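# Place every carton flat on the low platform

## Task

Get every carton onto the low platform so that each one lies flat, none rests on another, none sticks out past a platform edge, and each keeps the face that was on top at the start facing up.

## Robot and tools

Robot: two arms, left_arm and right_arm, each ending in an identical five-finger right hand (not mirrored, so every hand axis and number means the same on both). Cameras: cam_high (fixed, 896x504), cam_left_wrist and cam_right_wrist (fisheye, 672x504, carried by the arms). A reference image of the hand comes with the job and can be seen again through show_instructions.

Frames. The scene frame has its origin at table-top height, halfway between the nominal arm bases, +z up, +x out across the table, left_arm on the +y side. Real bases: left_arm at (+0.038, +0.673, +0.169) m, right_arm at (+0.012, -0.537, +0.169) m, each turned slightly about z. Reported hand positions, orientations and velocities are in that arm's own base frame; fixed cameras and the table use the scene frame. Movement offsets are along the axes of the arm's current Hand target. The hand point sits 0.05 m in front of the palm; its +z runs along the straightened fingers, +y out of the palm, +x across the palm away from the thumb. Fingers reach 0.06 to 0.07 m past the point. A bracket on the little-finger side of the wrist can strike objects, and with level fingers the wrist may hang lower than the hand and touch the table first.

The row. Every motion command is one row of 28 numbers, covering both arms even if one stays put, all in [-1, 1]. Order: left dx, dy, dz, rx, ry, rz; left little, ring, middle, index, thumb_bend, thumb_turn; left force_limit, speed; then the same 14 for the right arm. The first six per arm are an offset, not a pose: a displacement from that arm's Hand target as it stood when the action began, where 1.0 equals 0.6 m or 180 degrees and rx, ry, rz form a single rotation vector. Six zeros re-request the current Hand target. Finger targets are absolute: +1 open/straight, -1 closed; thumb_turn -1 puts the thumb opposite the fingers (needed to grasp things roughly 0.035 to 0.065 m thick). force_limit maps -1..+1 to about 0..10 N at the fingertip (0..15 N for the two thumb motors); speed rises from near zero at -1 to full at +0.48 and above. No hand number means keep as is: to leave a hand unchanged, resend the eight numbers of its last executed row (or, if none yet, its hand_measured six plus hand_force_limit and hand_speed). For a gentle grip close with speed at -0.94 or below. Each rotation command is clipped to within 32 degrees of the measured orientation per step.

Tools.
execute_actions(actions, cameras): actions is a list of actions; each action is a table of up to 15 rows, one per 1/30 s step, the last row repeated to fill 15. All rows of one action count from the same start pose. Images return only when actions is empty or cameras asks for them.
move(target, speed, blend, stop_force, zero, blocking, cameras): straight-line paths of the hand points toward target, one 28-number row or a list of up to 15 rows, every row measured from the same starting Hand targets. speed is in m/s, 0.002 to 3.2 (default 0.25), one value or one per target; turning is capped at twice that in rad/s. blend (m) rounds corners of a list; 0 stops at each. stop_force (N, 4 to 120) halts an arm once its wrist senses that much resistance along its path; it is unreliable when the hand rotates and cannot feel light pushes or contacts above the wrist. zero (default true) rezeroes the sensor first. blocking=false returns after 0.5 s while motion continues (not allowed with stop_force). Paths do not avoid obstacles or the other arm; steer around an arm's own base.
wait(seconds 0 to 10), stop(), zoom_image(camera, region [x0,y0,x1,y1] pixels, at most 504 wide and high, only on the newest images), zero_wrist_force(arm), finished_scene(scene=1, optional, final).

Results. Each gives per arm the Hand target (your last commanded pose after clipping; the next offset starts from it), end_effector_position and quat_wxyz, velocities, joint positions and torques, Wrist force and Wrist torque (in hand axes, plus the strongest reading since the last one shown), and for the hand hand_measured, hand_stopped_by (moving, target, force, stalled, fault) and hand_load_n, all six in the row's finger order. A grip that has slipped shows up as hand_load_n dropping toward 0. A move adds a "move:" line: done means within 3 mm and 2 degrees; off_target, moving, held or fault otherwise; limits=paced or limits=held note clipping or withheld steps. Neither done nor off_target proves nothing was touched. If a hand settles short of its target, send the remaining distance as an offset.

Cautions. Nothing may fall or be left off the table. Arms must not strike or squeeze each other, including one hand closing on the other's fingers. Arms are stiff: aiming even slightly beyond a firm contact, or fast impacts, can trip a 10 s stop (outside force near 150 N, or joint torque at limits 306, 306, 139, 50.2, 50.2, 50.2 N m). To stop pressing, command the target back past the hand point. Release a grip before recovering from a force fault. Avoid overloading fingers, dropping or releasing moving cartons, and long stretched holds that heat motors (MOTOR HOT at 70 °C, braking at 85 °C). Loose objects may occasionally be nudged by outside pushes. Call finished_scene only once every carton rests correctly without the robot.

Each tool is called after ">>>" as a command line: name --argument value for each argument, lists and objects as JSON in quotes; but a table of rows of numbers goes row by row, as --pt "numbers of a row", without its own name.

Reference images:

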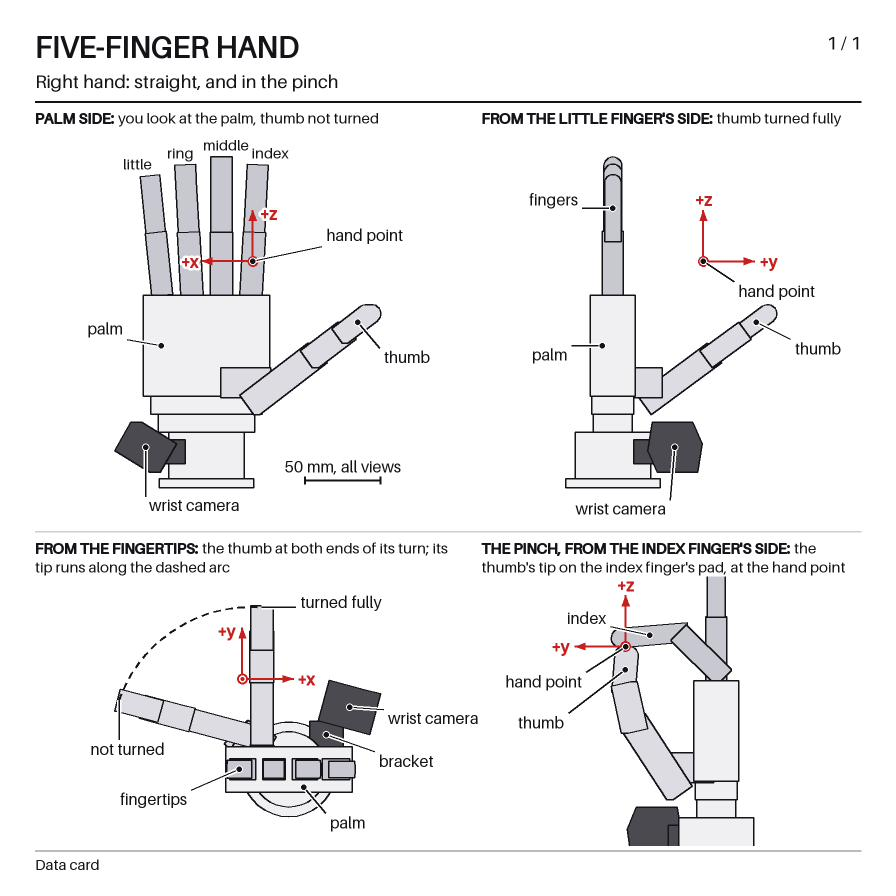

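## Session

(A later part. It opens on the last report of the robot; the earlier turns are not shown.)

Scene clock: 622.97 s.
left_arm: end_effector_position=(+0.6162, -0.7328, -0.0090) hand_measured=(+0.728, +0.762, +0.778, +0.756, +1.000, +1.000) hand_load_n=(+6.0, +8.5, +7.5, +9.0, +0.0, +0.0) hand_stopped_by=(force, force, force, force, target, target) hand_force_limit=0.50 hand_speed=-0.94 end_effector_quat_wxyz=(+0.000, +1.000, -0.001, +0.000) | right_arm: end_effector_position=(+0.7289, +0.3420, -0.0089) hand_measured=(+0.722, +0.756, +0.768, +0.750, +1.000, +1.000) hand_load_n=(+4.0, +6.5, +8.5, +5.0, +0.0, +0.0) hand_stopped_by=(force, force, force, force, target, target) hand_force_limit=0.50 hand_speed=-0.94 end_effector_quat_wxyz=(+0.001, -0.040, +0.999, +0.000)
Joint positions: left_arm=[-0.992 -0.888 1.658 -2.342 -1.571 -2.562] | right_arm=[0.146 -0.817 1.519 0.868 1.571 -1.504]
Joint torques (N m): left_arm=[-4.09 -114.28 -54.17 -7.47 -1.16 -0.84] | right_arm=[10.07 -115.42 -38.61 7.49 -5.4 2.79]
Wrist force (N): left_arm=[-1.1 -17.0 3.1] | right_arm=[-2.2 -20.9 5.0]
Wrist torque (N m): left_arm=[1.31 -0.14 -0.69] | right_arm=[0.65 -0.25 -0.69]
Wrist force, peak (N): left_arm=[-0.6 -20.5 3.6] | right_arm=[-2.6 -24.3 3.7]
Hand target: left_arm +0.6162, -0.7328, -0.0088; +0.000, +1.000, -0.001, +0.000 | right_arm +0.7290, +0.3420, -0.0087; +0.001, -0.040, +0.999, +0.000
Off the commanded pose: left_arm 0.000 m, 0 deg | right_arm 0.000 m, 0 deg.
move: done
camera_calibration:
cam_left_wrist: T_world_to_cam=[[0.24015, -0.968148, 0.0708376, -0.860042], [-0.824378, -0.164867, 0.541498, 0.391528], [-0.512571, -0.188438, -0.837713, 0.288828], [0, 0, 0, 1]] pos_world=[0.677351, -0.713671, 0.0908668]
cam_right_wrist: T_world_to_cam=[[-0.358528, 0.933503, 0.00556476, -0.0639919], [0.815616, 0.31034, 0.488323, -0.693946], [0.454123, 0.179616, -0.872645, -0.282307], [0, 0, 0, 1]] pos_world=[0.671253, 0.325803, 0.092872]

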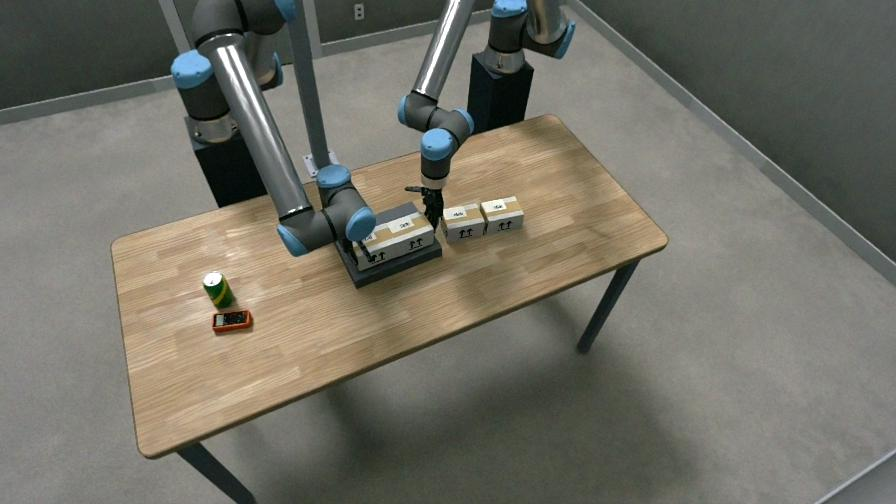

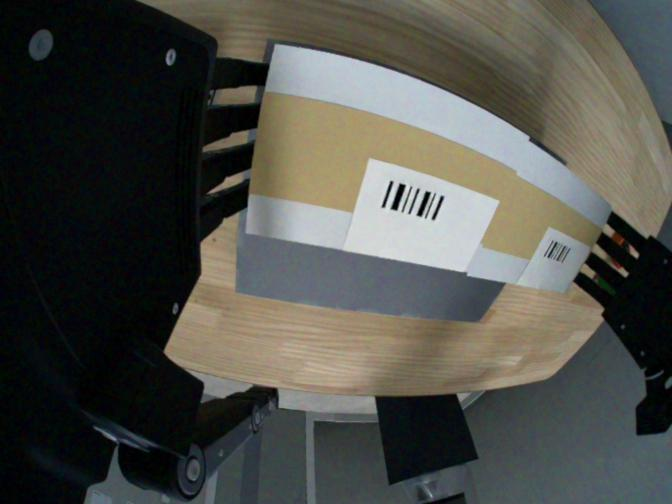

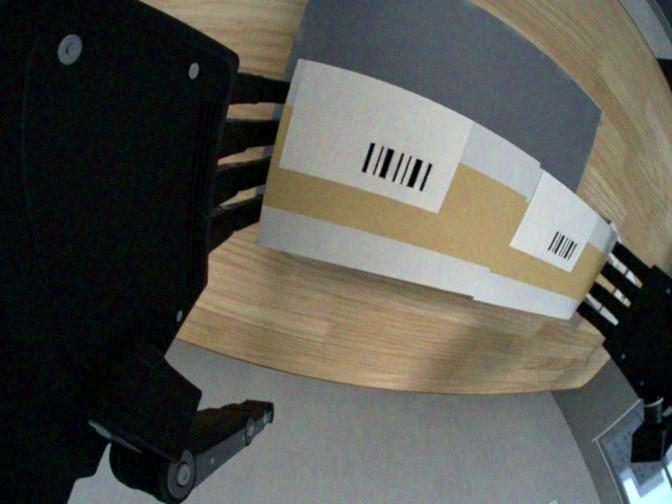

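>>> move --target '[0,0,0.0283,0,0,0,0.25,0.25,0.25,0.25,1,1,0.5,-0.94,0,0,0.0283,0,0,0,0.25,0.25,0.25,0.25,1,1,0.5,-0.94]' --speed 0.015 --stop_force 4 --cameras '["cam_high"]'

>>> zoom_image --camera "cam_high" --region '[320, 180, 460, 300]'

Scene clock: 631.40 s.
left_arm: end_effector_position=(+0.6162, -0.7328, -0.0208) hand_measured=(+0.728, +0.762, +0.778, +0.756, +1.000, +1.000) hand_load_n=(+5.5, +8.5, +8.0, +8.5, +0.0, +0.0) hand_stopped_by=(force, force, force, force, target, target) hand_force_limit=0.50 hand_speed=-0.94 end_effector_quat_wxyz=(+0.000, +1.000, -0.001, +0.000) | right_arm: end_effector_position=(+0.7290, +0.3420, -0.0219) hand_measured=(+0.722, +0.756, +0.768, +0.750, +1.000, +1.000) hand_load_n=(+4.5, +7.0, +8.5, +5.5, -0.5, +0.0) hand_stopped_by=(force, force, force, force, target, target) hand_force_limit=0.50 hand_speed=-0.94 end_effector_quat_wxyz=(+0.001, -0.040, +0.999, +0.000)
Joint positions: left_arm=[-0.992 -0.874 1.66 -2.358 -1.571 -2.562] | right_arm=[0.146 -0.803 1.521 0.851 1.571 -1.504]
Joint torques (N m): left_arm=[-34.78 -108.38 -51.62 -6.67 -3.27 -1.24] | right_arm=[19.54 -114.25 -33.36 7.38 -7.18 0.83]
Wrist force (N): left_arm=[-0.5 -18.4 -1.8] | right_arm=[-2.4 -23.2 2.8]
Wrist torque (N m): left_arm=[1.53 0.05 -0.71] | right_arm=[0.87 -0.14 -0.80]
Wrist force, peak (N): left_arm=[-4.2 -24.4 -20.0] | right_arm=[-1.4 -32.8 -22.1]
Hand target: left_arm +0.6162, -0.7329, -0.0208; +0.000, +1.000, -0.001, +0.000 (not the last commanded pose) | right_arm +0.7290, +0.3420, -0.0219; +0.001, -0.040, +0.999, +0.000 (not the last commanded pose)
Off the commanded pose: left_arm 0.005 m, 0 deg | right_arm 0.004 m, 0 deg.
move: contact (left_arm, right_arm)
Images, in order (width x height): cam_high 896x504.

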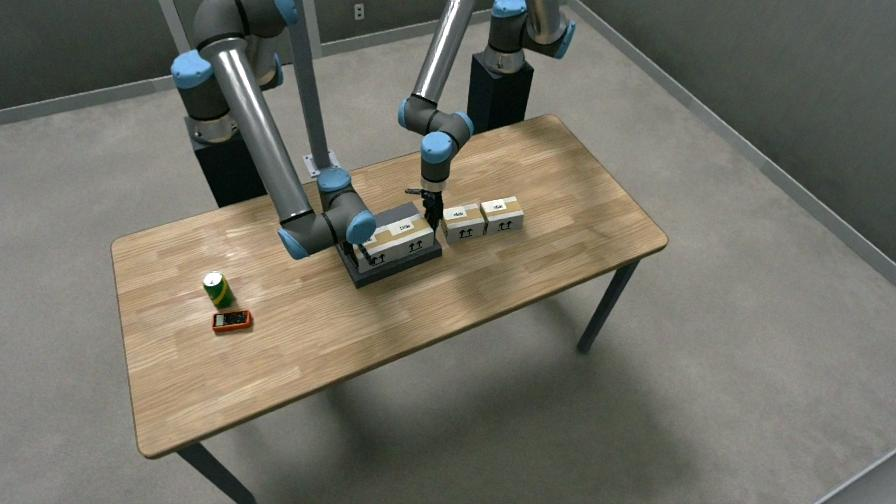

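Scaled by 3.600 from the camera's 896x504 image, which has a finer 1280x720 frame.

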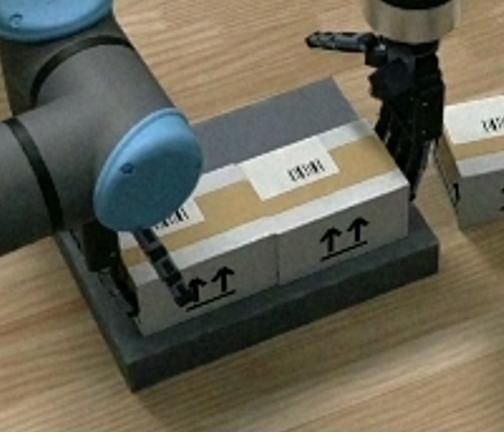

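>>> move --target '[0,0,0,0,0,0,1,1,1,1,1,1,0.5,-0.85,0,0,0,0,0,0,1,1,1,1,1,1,0.5,-0.85]' --cameras '["all"]'

>>> zoom_image --camera "cam_high" --region '[320, 180, 460, 300]'

Scene clock: 635.97 s.
left_arm: end_effector_position=(+0.6161, -0.7329, -0.0207) hand_measured=(+1.000, +1.000, +1.000, +1.000, +1.000, +1.000) hand_load_n=(+0.0, +0.0, +0.0, +0.0, +0.0, +0.0) hand_stopped_by=(target, target, target, target, target, target) hand_force_limit=0.50 hand_speed=-0.85 end_effector_quat_wxyz=(+0.000, +1.000, -0.001, +0.000) | right_arm: end_effector_position=(+0.7290, +0.3420, -0.0219) hand_measured=(+1.000, +1.000, +1.000, +1.000, +1.000, +1.000) hand_load_n=(+0.0, +0.0, -0.5, +0.0, +0.0, +0.0) hand_stopped_by=(target, target, target, target, target, target) hand_force_limit=0.50 hand_speed=-0.85 end_effector_quat_wxyz=(+0.001, -0.040, +0.999, +0.000)
Joint positions: left_arm=[-0.993 -0.874 1.66 -2.358 -1.571 -2.562] | right_arm=[0.146 -0.803 1.521 0.851 1.571 -1.504]
Joint torques (N m): left_arm=[2.16 -94.26 -27.26 -0.55 -3.01 -1.32] | right_arm=[6.36 -98.35 -33.06 5.82 2.58 0.58]
Wrist force (N): left_arm=[0.4 0.9 0.5] | right_arm=[-1.5 -0.7 2.4]
Wrist torque (N m): left_arm=[0.26 0.01 -0.10] | right_arm=[-0.15 0.02 -0.11]
Wrist force, peak (N): left_arm=[-1.0 -18.9 -1.3] | right_arm=[-2.3 -23.6 3.3]
Hand target: left_arm +0.6162, -0.7329, -0.0208; +0.000, +1.000, -0.001, +0.000 | right_arm +0.7290, +0.3420, -0.0219; +0.001, -0.040, +0.999, +0.000
Off the commanded pose: left_arm 0.000 m, 0 deg | right_arm 0.000 m, 0 deg.
move: done
camera_calibration:
cam_left_wrist: T_world_to_cam=[[0.240065, -0.968165, 0.070893, -0.859366], [-0.824402, -0.164767, 0.541491, 0.397919], [-0.512572, -0.188437, -0.837712, 0.27899], [0, 0, 0, 1]] pos_world=[0.677351, -0.713872, 0.0791667]
cam_right_wrist: T_world_to_cam=[[-0.358526, 0.933504, 0.00548463, -0.0638788], [0.815507, 0.310337, 0.488508, -0.687619], [0.454322, 0.179616, -0.872542, -0.293837], [0, 0, 0, 1]] pos_world=[0.671352, 0.325803, 0.0798718]

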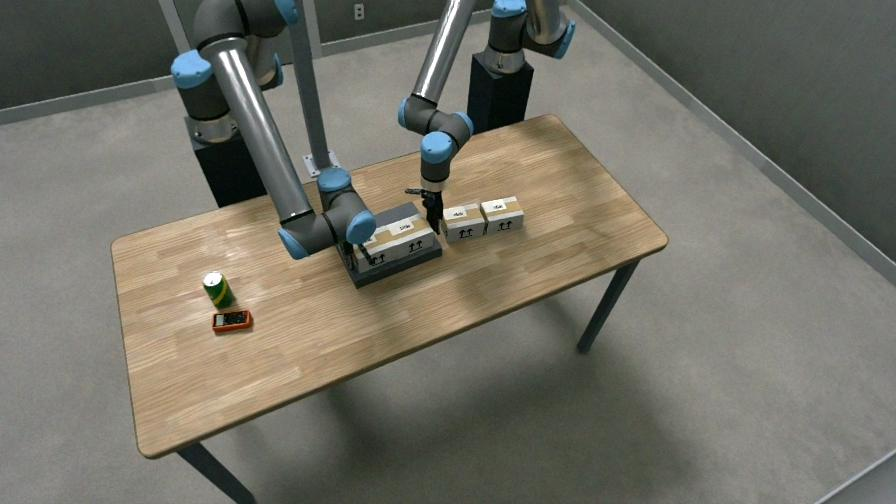

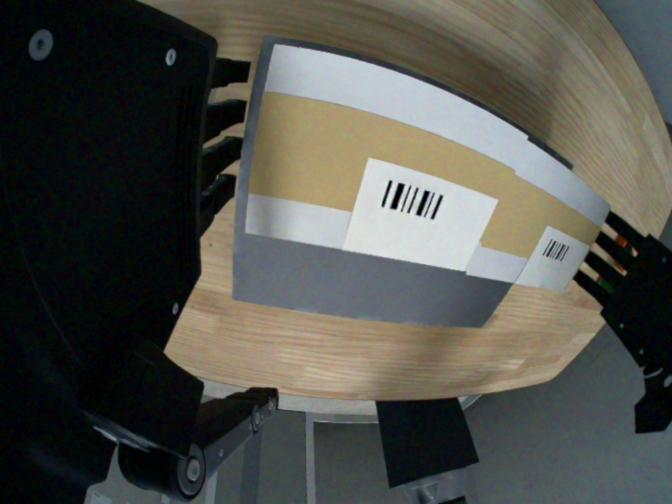

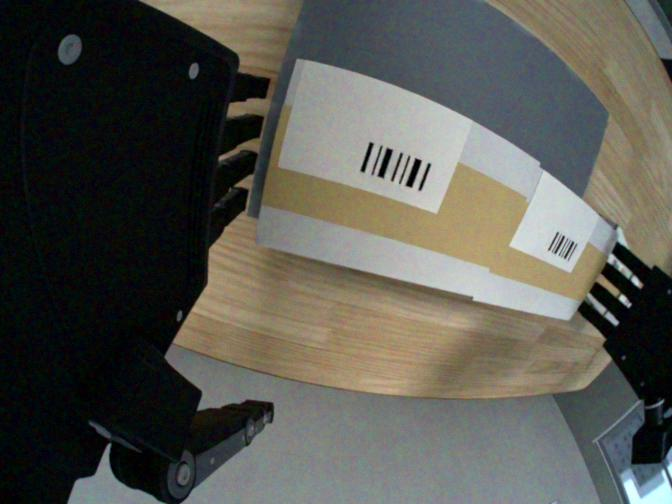

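Scaled by 3.600 from the camera's 896x504 image, which has a finer 1280x720 frame.

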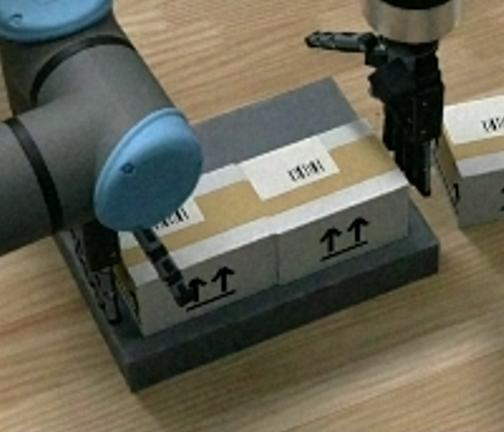

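>>> move --target '[0,0,-0.2,0,0,0,1,1,1,1,1,1,0.5,-0.85,0,0,-0.2,0,0,0,1,1,1,1,1,1,0.5,-0.85]' --speed 0.1 --cameras '["cam_high"]'

Scene clock: 652.37 s.
left_arm: end_effector_position=(+0.6162, -0.7328, +0.0994) hand_measured=(+1.000, +1.000, +1.000, +1.000, +1.000, +1.000) hand_load_n=(+0.0, +0.0, +0.0, +0.0, +0.0, +0.0) hand_stopped_by=(target, target, target, target, target, target) hand_force_limit=0.50 hand_speed=-0.85 end_effector_quat_wxyz=(+0.000, +1.000, -0.001, +0.000) | right_arm: end_effector_position=(+0.7289, +0.3420, +0.0983) hand_measured=(+1.000, +1.000, +1.000, +1.000, +1.000, +1.000) hand_load_n=(+0.0, +0.0, +0.0, +0.0, +0.0, +0.0) hand_stopped_by=(target, target, target, target, target, target) hand_force_limit=0.50 hand_speed=-0.85 end_effector_quat_wxyz=(+0.001, -0.040, +0.999, +0.000)
Joint positions: left_arm=[-0.992 -1.001 1.617 -2.188 -1.571 -2.562] | right_arm=[0.146 -0.921 1.479 1.011 1.571 -1.504]
Joint torques (N m): left_arm=[13.05 -72.7 -32.66 -7.19 -3.24 1] | right_arm=[6.22 -75.76 -26.15 2.22 1.12 3.67]
Wrist force (N): left_arm=[0.6 0.6 0.6] | right_arm=[-1.5 -0.7 2.3]
Wrist torque (N m): left_arm=[0.15 -0.06 -0.12] | right_arm=[-0.13 0.01 -0.11]
Wrist force, peak (N): left_arm=[0.0 0.9 1.5] | right_arm=[-1.2 -0.6 3.9]
Hand target: left_arm +0.6162, -0.7328, +0.0992; +0.000, +1.000, -0.001, +0.000 | right_arm +0.7289, +0.3420, +0.0981; +0.001, -0.040, +0.999, +0.000
Off the commanded pose: left_arm 0.000 m, 0 deg | right_arm 0.000 m, 0 deg.
move: done
Images, in order (width x height): cam_high 896x504.

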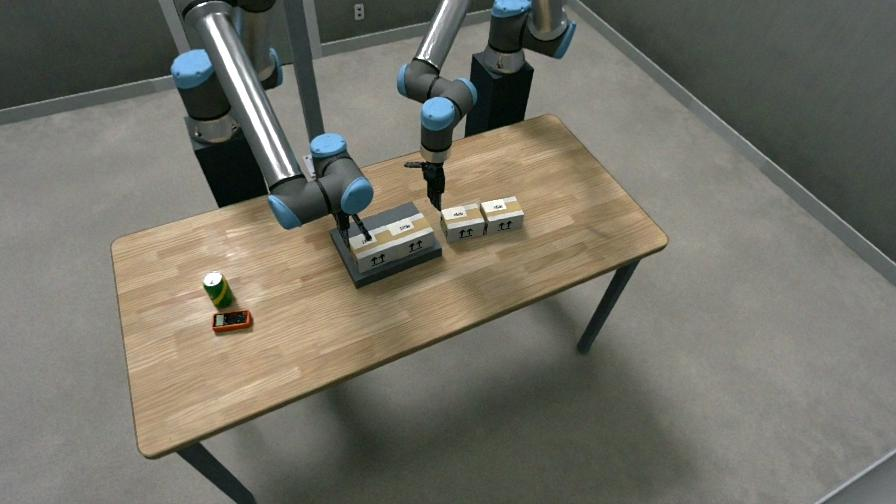

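>>> zoom_image --camera "cam_high" --region '[320, 170, 540, 300]'

Scaled by 2.291 from the camera's 896x504 image, which has a finer 1280x720 frame.

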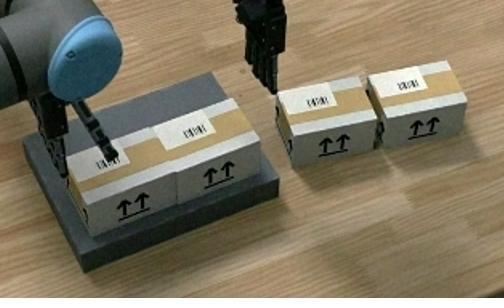

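>>> zoom_image --camera "cam_high" --region '[430, 185, 540, 250]'

Scaled by 4.582 from the camera's 896x504 image, which has a finer 1280x720 frame.

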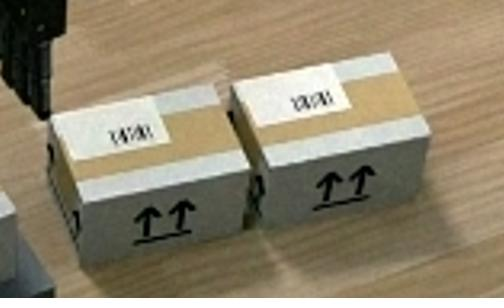

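>>> move --pt "0.0527 -0.6327 0 0 0 0.0639 1 1 1 1 1 1 0.5 -0.85 0.0277 0.5575 0 0 0 0.0639 1 1 1 1 1 1 0.5 -0.85" --pt "0.0527 -0.6327 0.1137 0 0 0.0639 1 1 1 1 1 1 0.5 -0.85 0.0277 0.5575 0.1118 0 0 0.0639 1 1 1 1 1 1 0.5 -0.85" --speed '[0.2,0.1]' --blend 0.01 --cameras '["cam_high","cam_right_wrist","cam_left_wrist"]'

Scene clock: 695.70 s.
left_arm: end_effector_position=(+0.6482, -0.3532, +0.0307) hand_measured=(+1.000, +1.000, +1.000, +1.000, +1.000, +1.000) hand_load_n=(+0.0, +0.0, +0.0, +0.0, +0.0, +0.0) hand_stopped_by=(target, target, target, target, target, target) hand_force_limit=0.50 hand_speed=-0.85 end_effector_quat_wxyz=(+0.000, +0.995, -0.101, +0.000) | right_arm: end_effector_position=(+0.6858, +0.6740, +0.0308) hand_measured=(+1.000, +1.000, +1.000, +1.000, +1.000, +1.000) hand_load_n=(+0.0, +0.5, +0.0, +0.0, +0.0, +0.0) hand_stopped_by=(target, target, target, target, target, target) hand_force_limit=0.50 hand_speed=-0.85 end_effector_quat_wxyz=(+0.001, +0.061, +0.998, +0.000)
Joint positions: left_arm=[-0.644 -1.15 2.034 -2.456 -1.571 -2.013] | right_arm=[0.566 -0.653 1.116 1.107 1.571 -0.883]
Joint torques (N m): left_arm=[-25.76 -78.48 -37.1 -0.55 -2.92 1.62] | right_arm=[10.93 -129.72 -42.53 7.39 -0.61 -2.02]
Motor temperatures (°C): left_arm=[22 34 26 42 26 31] | right_arm=[29 29 25 27 36 20]
Wrist force (N): left_arm=[0.5 1.1 0.2] | right_arm=[-1.6 -0.7 2.1]
Wrist torque (N m): left_arm=[0.23 -0.13 0.22] | right_arm=[-0.12 0.04 0.13]
Wrist force, peak (N): left_arm=[0.3 2.8 0.4] | right_arm=[-1.5 -0.7 3.9]
Hand target: left_arm +0.6482, -0.3532, +0.0307; +0.000, +0.995, -0.101, +0.000 | right_arm +0.6858, +0.6741, +0.0310; +0.001, +0.061, +0.998, +0.000
Off the commanded pose: left_arm 0.000 m, 0 deg | right_arm 0.000 m, 0 deg.
move: done
camera_calibration:
cam_left_wrist: T_world_to_cam=[[0.0422836, -0.996593, 0.0708118, -0.384856], [-0.840745, 0.00279889, 0.541423, 0.528839], [-0.539777, -0.082428, -0.837763, 0.465097], [0, 0, 0, 1]] pos_world=[0.71194, -0.346688, 0.130567]
cam_right_wrist: T_world_to_cam=[[-0.165203, 0.986244, 0.00559369, -0.557772], [0.861084, 0.141468, 0.488386, -0.698551], [0.480876, 0.0854994, -0.87261, -0.242617], [0, 0, 0, 1]] pos_world=[0.626034, 0.669665, 0.132572]

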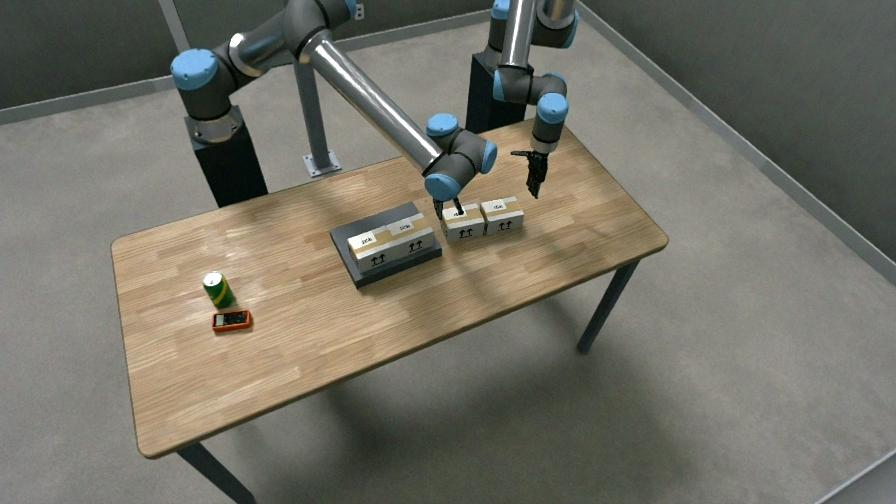

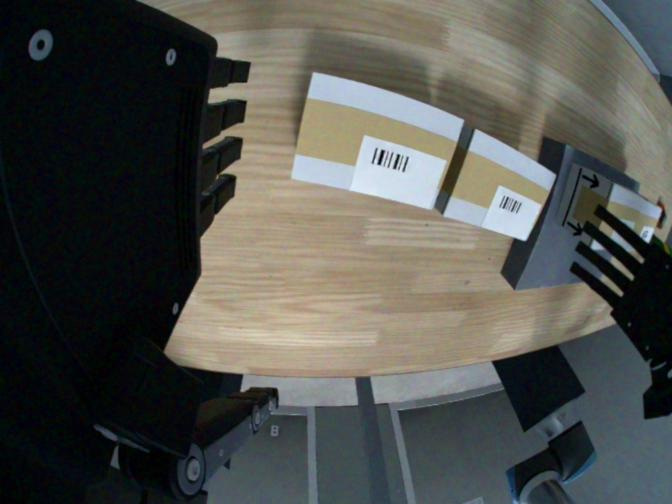

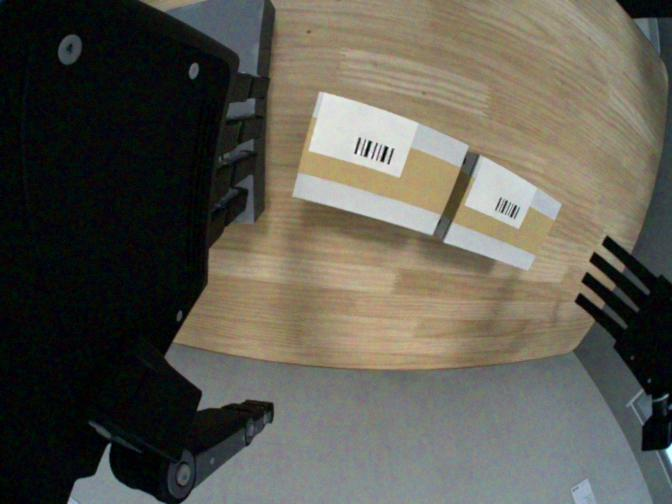

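>>> move --pt "0 0 0 0 0 0 1 1 1 1 1 1 0.5 -0.85 0 0.0083 0 0 0 0 1 1 1 1 1 1 0.5 -0.85" --pt "0 0 0.1667 0 0 0 1 1 1 1 1 1 0.5 -0.85 0 0.0083 0.1667 0 0 0 1 1 1 1 1 1 0.5 -0.85" --speed 0.05 --stop_force 10 --cameras '["cam_high","cam_right_wrist","cam_left_wrist"]'

Scene clock: 706.80 s.
left_arm: end_effector_position=(+0.6483, -0.3533, -0.0693) hand_measured=(+1.000, +1.000, +1.000, +1.000, +1.000, +1.000) hand_load_n=(+0.0, +0.0, +0.0, +0.0, +0.0, +0.0) hand_stopped_by=(target, target, target, target, target, target) hand_force_limit=0.50 hand_speed=-0.85 end_effector_quat_wxyz=(+0.000, +0.995, -0.101, +0.000) | right_arm: end_effector_position=(+0.6865, +0.6791, -0.0690) hand_measured=(+1.000, +1.000, +1.000, +1.000, +1.000, +1.000) hand_load_n=(+0.0, +0.0, +0.0, +0.0, +0.0, +0.0) hand_stopped_by=(target, target, target, target, target, target) hand_force_limit=0.50 hand_speed=-0.85 end_effector_quat_wxyz=(+0.001, +0.061, +0.998, +0.000)
Joint positions: left_arm=[-0.644 -0.998 2.056 -2.629 -1.571 -2.013] | right_arm=[0.571 -0.558 1.125 1.003 1.571 -0.879]
Joint torques (N m): left_arm=[-17.99 -88.22 -31.2 -0.55 -0.42 -2.15] | right_arm=[-6.84 -132.11 -40.54 7.46 1.76 -3.99]
Wrist force (N): left_arm=[1.0 1.2 0.4] | right_arm=[-1.6 -0.9 2.5]
Wrist torque (N m): left_arm=[0.22 -0.25 0.25] | right_arm=[-0.18 0.02 -0.08]
Wrist force, peak (N): left_arm=[0.7 1.8 0.5] | right_arm=[-1.6 -1.0 3.4]
Hand target: left_arm +0.6483, -0.3533, -0.0693; +0.000, +0.995, -0.101, +0.000 | right_arm +0.6865, +0.6791, -0.0690; +0.001, +0.061, +0.998, +0.000
Off the commanded pose: left_arm 0.000 m, 0 deg | right_arm 0.000 m, 0 deg.
move: done
camera_calibration:
cam_left_wrist: T_world_to_cam=[[0.0422759, -0.996593, 0.0708138, -0.377873], [-0.84082, 0.00279508, 0.541307, 0.58312], [-0.539661, -0.0824259, -0.837838, 0.381287], [0, 0, 0, 1]] pos_world=[0.71204, -0.346788, 0.0305682]
cam_right_wrist: T_world_to_cam=[[-0.165171, 0.986248, 0.00570509, -0.562038], [0.861026, 0.141374, 0.488515, -0.651062], [0.480991, 0.085601, -0.872537, -0.330745], [0, 0, 0, 1]] pos_world=[0.626834, 0.674665, 0.0326725]

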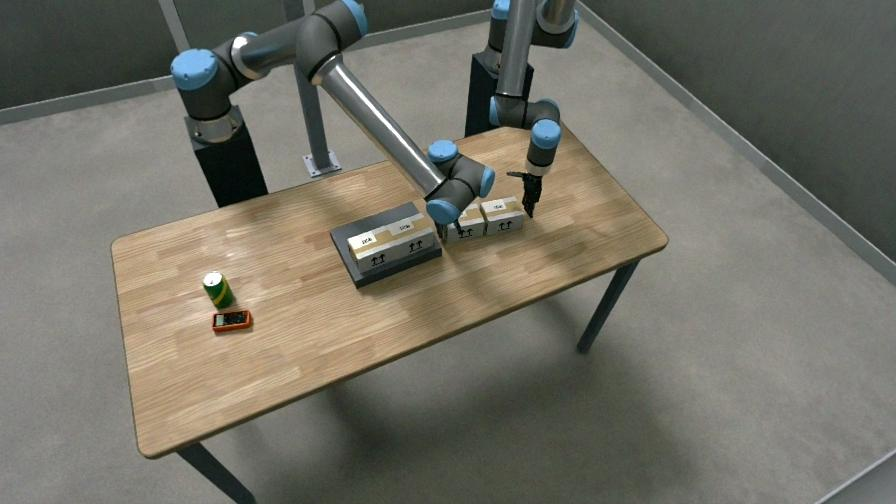

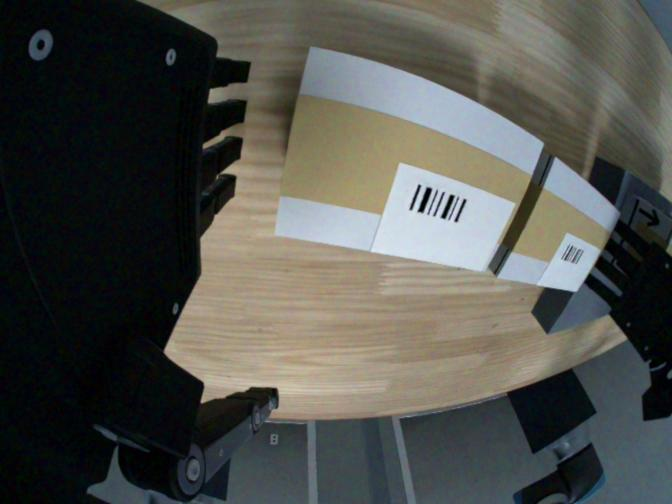

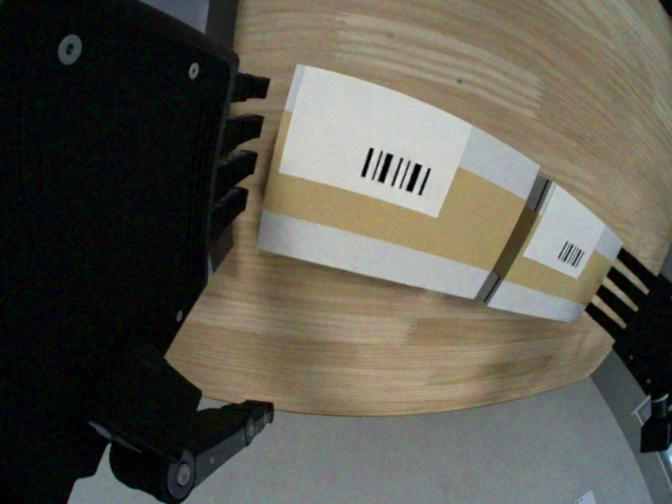

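>>> move --target '[0,0.03,0,0,0,0,1,1,1,1,1,1,0.5,-0.85,0,0.005,0,0,0,0,1,1,1,1,1,1,0.5,-0.85]' --speed 0.03 --stop_force 6

>>> zoom_image --camera "cam_high" --region '[420, 180, 560, 260]'

Scene clock: 711.70 s.
left_arm: end_effector_position=(+0.6447, -0.3709, -0.0693) hand_measured=(+1.000, +1.000, +1.000, +1.000, +1.000, +1.000) hand_load_n=(+0.0, +0.0, +0.0, +0.0, -0.5, +0.0) hand_stopped_by=(target, target, target, target, target, target) hand_force_limit=0.50 hand_speed=-0.85 end_effector_quat_wxyz=(+0.000, +0.995, -0.101, +0.000) | right_arm: end_effector_position=(+0.6869, +0.6821, -0.0691) hand_measured=(+1.000, +1.000, +1.000, +1.000, +1.000, +1.000) hand_load_n=(+0.0, +0.0, +0.0, +0.0, +0.0, +0.0) hand_stopped_by=(target, target, target, target, target, target) hand_force_limit=0.50 hand_speed=-0.85 end_effector_quat_wxyz=(+0.001, +0.061, +0.998, +0.000)
Joint positions: left_arm=[-0.666 -0.994 2.048 -2.625 -1.571 -2.035] | right_arm=[0.573 -0.554 1.117 1.007 1.571 -0.876]
Joint torques (N m): left_arm=[17.28 -79.37 -17.14 -6.85 -0.96 3.24] | right_arm=[-4.15 -121.64 -25.42 2.14 1.6 -0.61]
Wrist force (N): left_arm=[0.6 1.4 0.5] | right_arm=[-1.6 -0.8 2.4]
Wrist torque (N m): left_arm=[0.25 -0.19 0.22] | right_arm=[-0.16 0.04 -0.11]
Wrist force, peak (N): left_arm=[0.9 1.9 0.6] | right_arm=[-1.8 -1.2 2.7]
Hand target: left_arm +0.6447, -0.3709, -0.0693; +0.000, +0.995, -0.101, +0.000 | right_arm +0.6869, +0.6820, -0.0690; +0.001, +0.061, +0.998, +0.000
Off the commanded pose: left_arm 0.000 m, 0 deg | right_arm 0.000 m, 0 deg.
move: done

Scaled by 3.600 from the camera's 896x504 image, which has a finer 1280x720 frame.
This view is cut from an older image: the scene may have changed since it was taken.

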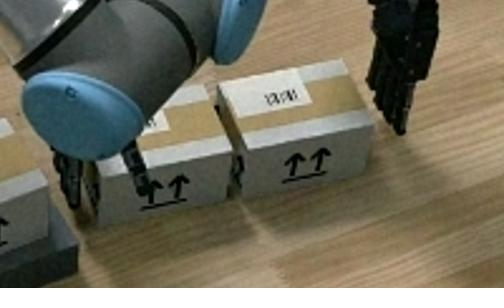

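>>> move --target '[0,0,0,0,0,0,0.3,0.3,0.3,0.3,1,1,-0.2,-0.94,0,0,0,0,0,0,0.3,0.3,0.3,0.3,1,1,-0.2,-0.94]' --cameras '["cam_high","cam_left_wrist","cam_right_wrist"]'

Scene clock: 717.60 s.
left_arm: end_effector_position=(+0.6447, -0.3709, -0.0693) hand_measured=(+0.668, +0.708, +0.724, +0.686, +1.000, +1.000) hand_load_n=(+4.5, +4.0, +3.0, +6.5, +0.0, +0.0) hand_stopped_by=(force, force, force, force, target, target) hand_force_limit=-0.20 hand_speed=-0.94 end_effector_quat_wxyz=(+0.000, +0.995, -0.101, +0.000) | right_arm: end_effector_position=(+0.6869, +0.6820, -0.0691) hand_measured=(+0.658, +0.702, +0.720, +0.680, +1.000, +1.000) hand_load_n=(+5.5, +2.5, +1.5, +3.5, +0.0, +0.0) hand_stopped_by=(force, force, force, force, target, target) hand_force_limit=-0.20 hand_speed=-0.94 end_effector_quat_wxyz=(+0.001, +0.061, +0.998, +0.000)
Joint positions: left_arm=[-0.666 -0.995 2.048 -2.625 -1.571 -2.035] | right_arm=[0.573 -0.554 1.117 1.007 1.571 -0.876]
Joint torques (N m): left_arm=[9.54 -82.31 -23.59 -7 0.49 2.54] | right_arm=[-1.85 -131.44 -32.48 2.11 -0.56 -1.91]
Wrist force (N): left_arm=[0.5 -7.4 4.7] | right_arm=[-1.5 -10.8 6.2]
Wrist torque (N m): left_arm=[0.66 -0.35 -0.07] | right_arm=[0.11 -0.15 -0.48]
Wrist force, peak (N): left_arm=[0.9 -8.0 5.5] | right_arm=[-1.9 -10.5 7.3]
Hand target: left_arm +0.6447, -0.3709, -0.0693; +0.000, +0.995, -0.101, +0.000 | right_arm +0.6869, +0.6820, -0.0690; +0.001, +0.061, +0.998, +0.000
Off the commanded pose: left_arm 0.000 m, 0 deg | right_arm 0.000 m, 0 deg.
move: done
camera_calibration:
cam_left_wrist: T_world_to_cam=[[0.0422749, -0.996594, 0.0708102, -0.39536], [-0.840775, 0.00280095, 0.541378, 0.580111], [-0.539732, -0.0824221, -0.837792, 0.377935], [0, 0, 0, 1]] pos_world=[0.70844, -0.364488, 0.0305677]
cam_right_wrist: T_world_to_cam=[[-0.165171, 0.986248, 0.00570509, -0.564849], [0.861026, 0.141374, 0.488515, -0.65173], [0.480991, 0.085601, -0.872537, -0.331138], [0, 0, 0, 1]] pos_world=[0.627134, 0.677565, 0.0326725]

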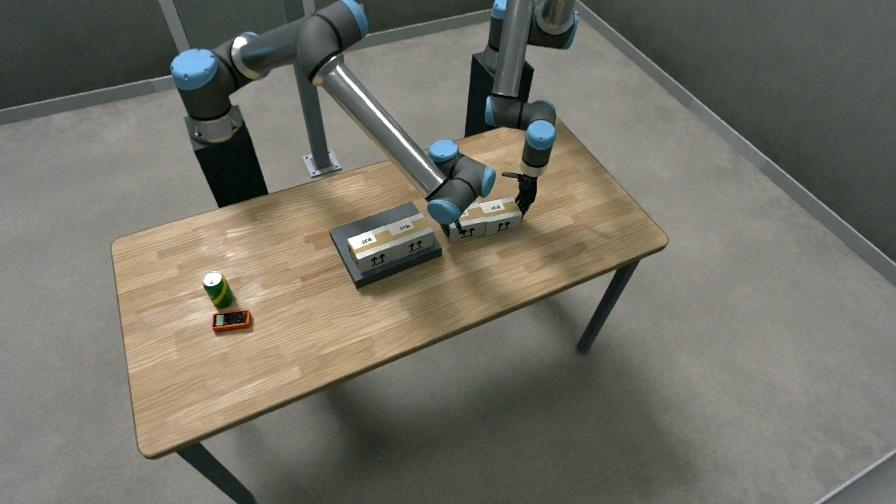

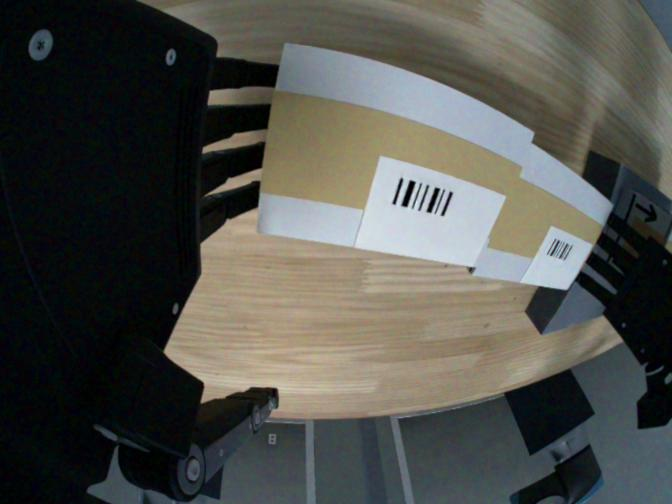

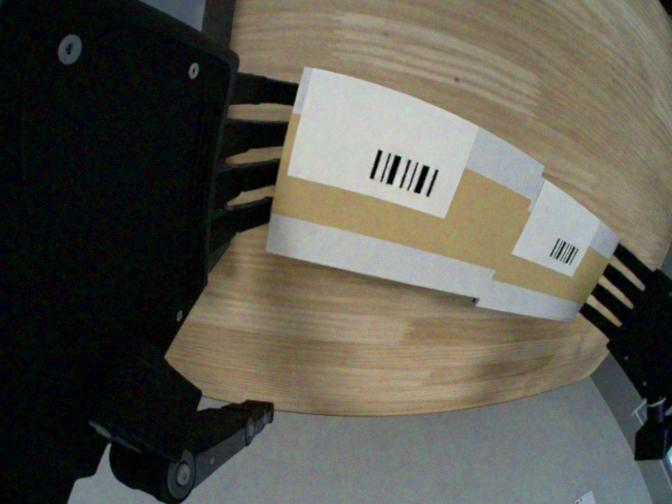

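>>> move --target '[0,0,0,0,0,0,0.25,0.25,0.25,0.25,1,1,0.5,-0.94,0,0,0,0,0,0,0.25,0.25,0.25,0.25,1,1,0.5,-0.94]'

Scene clock: 720.70 s.
left_arm: end_effector_position=(+0.6447, -0.3709, -0.0693) hand_measured=(+0.660, +0.698, +0.716, +0.682, +1.000, +1.000) hand_load_n=(+9.0, +10.0, +9.0, +8.5, -0.5, +0.0) hand_stopped_by=(force, force, force, force, target, target) hand_force_limit=0.50 hand_speed=-0.94 end_effector_quat_wxyz=(+0.000, +0.995, -0.101, +0.000) | right_arm: end_effector_position=(+0.6869, +0.6820, -0.0690) hand_measured=(+0.648, +0.688, +0.700, +0.666, +1.000, +1.000) hand_load_n=(+5.5, +7.0, +8.5, +7.0, +0.0, +0.0) hand_stopped_by=(force, force, force, force, target, target) hand_force_limit=0.50 hand_speed=-0.94 end_effector_quat_wxyz=(+0.001, +0.061, +0.998, +0.000)
Joint positions: left_arm=[-0.666 -0.995 2.048 -2.625 -1.571 -2.035] | right_arm=[0.573 -0.554 1.117 1.007 1.571 -0.876]
Joint torques (N m): left_arm=[-25.49 -82.48 -35.44 -7.18 -8.31 1.24] | right_arm=[17.39 -131.51 -43.52 2.1 -3.26 -1.69]
Wrist force (N): left_arm=[0.1 -20.0 5.4] | right_arm=[-2.1 -23.7 7.3]
Wrist torque (N m): left_arm=[1.34 -0.38 -0.55] | right_arm=[0.72 -0.16 -0.82]
Wrist force, peak (N): left_arm=[0.3 -20.3 6.4] | right_arm=[-2.0 -24.2 6.8]
Hand target: left_arm +0.6447, -0.3709, -0.0693; +0.000, +0.995, -0.101, +0.000 | right_arm +0.6869, +0.6820, -0.0690; +0.001, +0.061, +0.998, +0.000
Off the commanded pose: left_arm 0.000 m, 0 deg | right_arm 0.000 m, 0 deg.
move: done

>>> move --target '[0,0,-0.05,0,0,0,0.25,0.25,0.25,0.25,1,1,0.5,-0.94,0,0,-0.05,0,0,0,0.25,0.25,0.25,0.25,1,1,0.5,-0.94]' --speed 0.04 --cameras '["cam_high","cam_left_wrist","cam_right_wrist"]'

Scene clock: 732.27 s.
left_arm: end_effector_position=(+0.6446, -0.3709, -0.0391) hand_measured=(+0.660, +0.698, +0.716, +0.682, +1.000, +1.000) hand_load_n=(+9.0, +10.0, +9.0, +8.5, +0.0, +0.0) hand_stopped_by=(force, force, force, force, target, target) hand_force_limit=0.50 hand_speed=-0.94 end_effector_quat_wxyz=(+0.000, +0.995, -0.101, +0.000) end_effector_velocity=(+0.000, -0.001, -0.002) end_effector_angular_velocity=(-0.001, -0.002, +0.000) | right_arm: end_effector_position=(+0.6869, +0.6820, -0.0387) hand_measured=(+0.648, +0.688, +0.700, +0.666, +1.000, +1.000) hand_load_n=(+5.5, +7.0, +8.5, +7.0, +0.0, +0.0) hand_stopped_by=(force, force, force, force, target, target) hand_force_limit=0.50 hand_speed=-0.94 end_effector_quat_wxyz=(+0.001, +0.061, +0.998, +0.000)
Joint positions: left_arm=[-0.666 -1.042 2.045 -2.574 -1.571 -2.035] | right_arm=[0.573 -0.583 1.114 1.039 1.571 -0.876]
Joint velocities: left_arm=[0 0.003 0 -0.005 0 0] | right_arm=[within noise]
Joint torques (N m): left_arm=[-32.42 -64.75 -40.64 -11.86 -9.77 1.03] | right_arm=[29.12 -104.57 -47.35 -2.71 -4.16 -0.27]
Wrist force (N): left_arm=[0.1 -20.1 5.1] | right_arm=[-2.0 -23.5 7.4]
Wrist torque (N m): left_arm=[1.31 -0.34 -0.57] | right_arm=[0.72 -0.18 -0.81]
Wrist force, peak (N): left_arm=[0.1 -20.5 6.2] | right_arm=[-2.2 -24.2 6.8]
Hand target: left_arm +0.6447, -0.3709, -0.0393; +0.000, +0.995, -0.101, +0.000 | right_arm +0.6869, +0.6820, -0.0390; +0.001, +0.061, +0.998, +0.000
Off the commanded pose: left_arm 0.000 m, 0 deg | right_arm 0.000 m, 0 deg.
move: done
camera_calibration:
cam_left_wrist: T_world_to_cam=[[0.0422301, -0.996601, 0.070728, -0.397461], [-0.840745, 0.00279851, 0.541424, 0.563653], [-0.539781, -0.0823286, -0.83777, 0.403251], [0, 0, 0, 1]] pos_world=[0.70834, -0.364488, 0.0607677]
cam_right_wrist: T_world_to_cam=[[-0.165218, 0.98624, 0.00579167, -0.565091], [0.86102, 0.141372, 0.488528, -0.666541], [0.480987, 0.0857003, -0.872529, -0.304773], [0, 0, 0, 1]] pos_world=[0.627134, 0.677664, 0.0629728]

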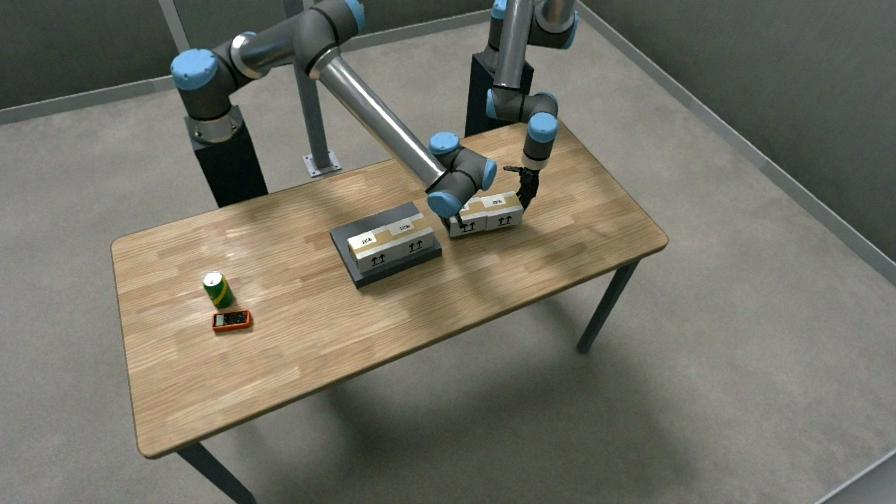

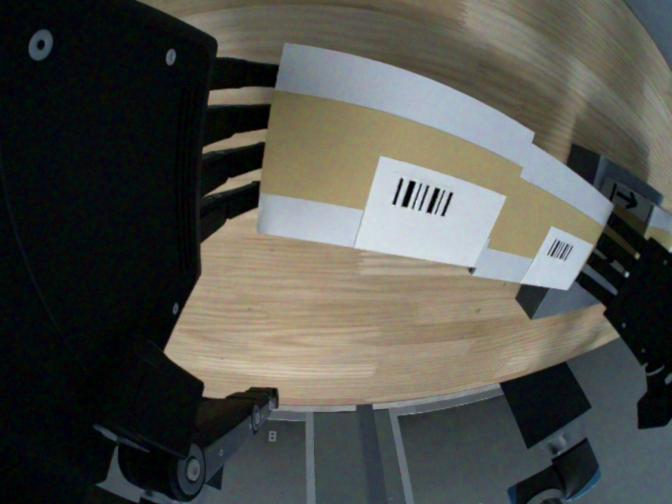

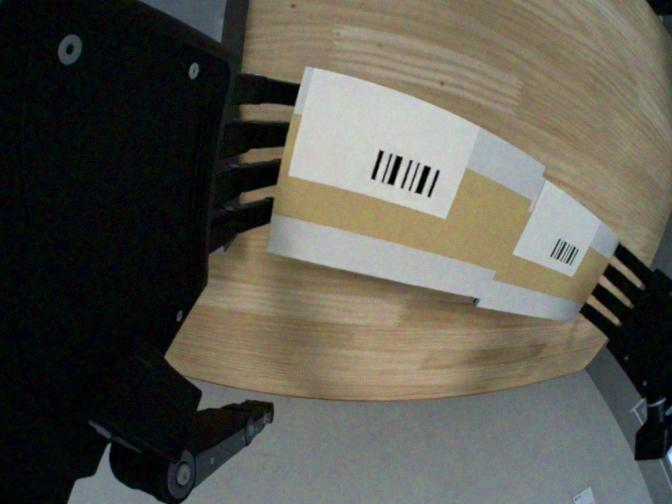

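>>> move --target '[0,0,-0.2167,0,0,0,0.25,0.25,0.25,0.25,1,1,0.5,-0.94,0,0,-0.2167,0,0,0,0.25,0.25,0.25,0.25,1,1,0.5,-0.94]' --speed 0.08 --cameras '["cam_high","cam_left_wrist"]'

>>> zoom_image --camera "cam_high" --region '[420, 150, 560, 250]'

Scene clock: 739.03 s.
left_arm: end_effector_position=(+0.6447, -0.3708, +0.0909) hand_measured=(+0.660, +0.700, +0.716, +0.682, +1.000, +1.000) hand_load_n=(+10.0, +11.0, +10.0, +10.0, +0.0, +0.0) hand_stopped_by=(force, force, force, force, target, target) hand_force_limit=0.50 hand_speed=-0.94 end_effector_quat_wxyz=(+0.000, +0.995, -0.101, +0.000) end_effector_velocity=(+0.000, +0.001, -0.002) end_effector_angular_velocity=(+0.000, -0.001, +0.000) | right_arm: end_effector_position=(+0.6867, +0.6820, +0.0912) hand_measured=(+0.648, +0.688, +0.700, +0.666, +1.000, +1.000) hand_load_n=(+6.5, +8.0, +9.0, +8.0, -0.5, +0.0) hand_stopped_by=(force, force, force, force, target, target) hand_force_limit=0.50 hand_speed=-0.94 end_effector_quat_wxyz=(+0.001, +0.061, +0.998, +0.000)
Joint positions: left_arm=[-0.666 -1.225 1.998 -2.345 -1.571 -2.035] | right_arm=[0.573 -0.688 1.067 1.191 1.571 -0.876]
Joint velocities: left_arm=[0 0.002 0.002 -0.005 0.001 0] | right_arm=[within noise]
Joint torques (N m): left_arm=[-0.4 -56.84 -38.68 -11.81 -7.93 2.4] | right_arm=[30.83 -101.7 -39.73 -3.47 -5.91 3.85]
Wrist force (N): left_arm=[0.2 -22.4 5.3] | right_arm=[-2.0 -26.7 7.1]
Wrist torque (N m): left_arm=[1.52 -0.42 -0.67] | right_arm=[0.86 -0.18 -0.90]
Wrist force, peak (N): left_arm=[0.6 -22.7 6.8] | right_arm=[-2.0 -26.7 7.1]
Hand target: left_arm +0.6446, -0.3708, +0.0907; +0.000, +0.995, -0.101, +0.000 | right_arm +0.6867, +0.6820, +0.0910; +0.001, +0.061, +0.998, +0.000
Off the commanded pose: left_arm 0.000 m, 0 deg | right_arm 0.000 m, 0 deg.
move: done
camera_calibration:
cam_left_wrist: T_world_to_cam=[[0.0421837, -0.996593, 0.0708726, -0.406547], [-0.840824, 0.00290422, 0.541301, 0.493385], [-0.539662, -0.0824255, -0.837837, 0.512062], [0, 0, 0, 1]] pos_world=[0.70834, -0.364388, 0.190768]
Images, in order (width x height): cam_high 896x504, cam_left_wrist 672x504.

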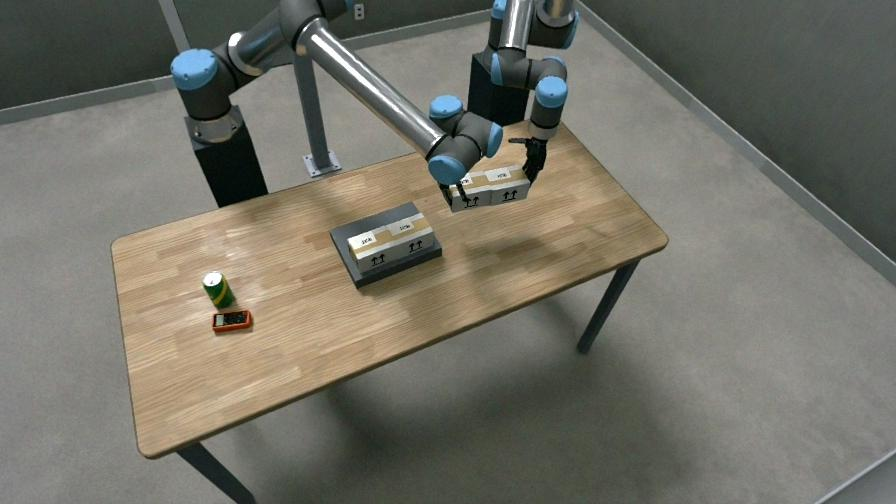

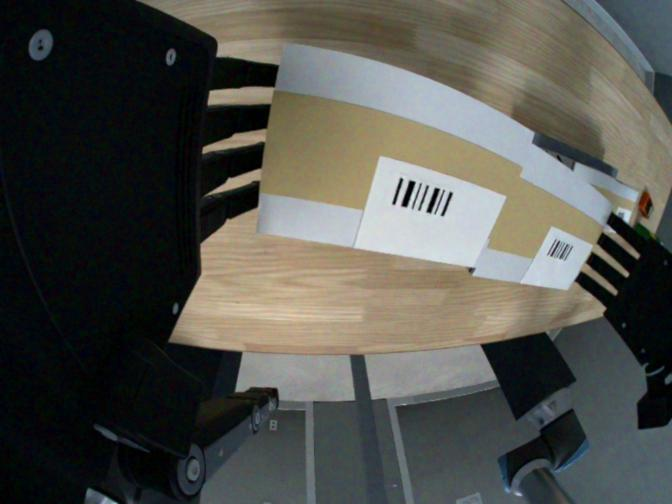

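Scaled by 3.600 from the camera's 896x504 image, which has a finer 1280x720 frame.

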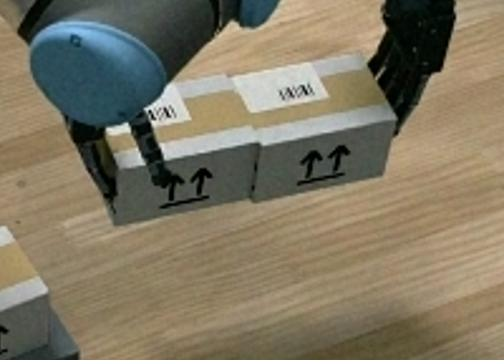

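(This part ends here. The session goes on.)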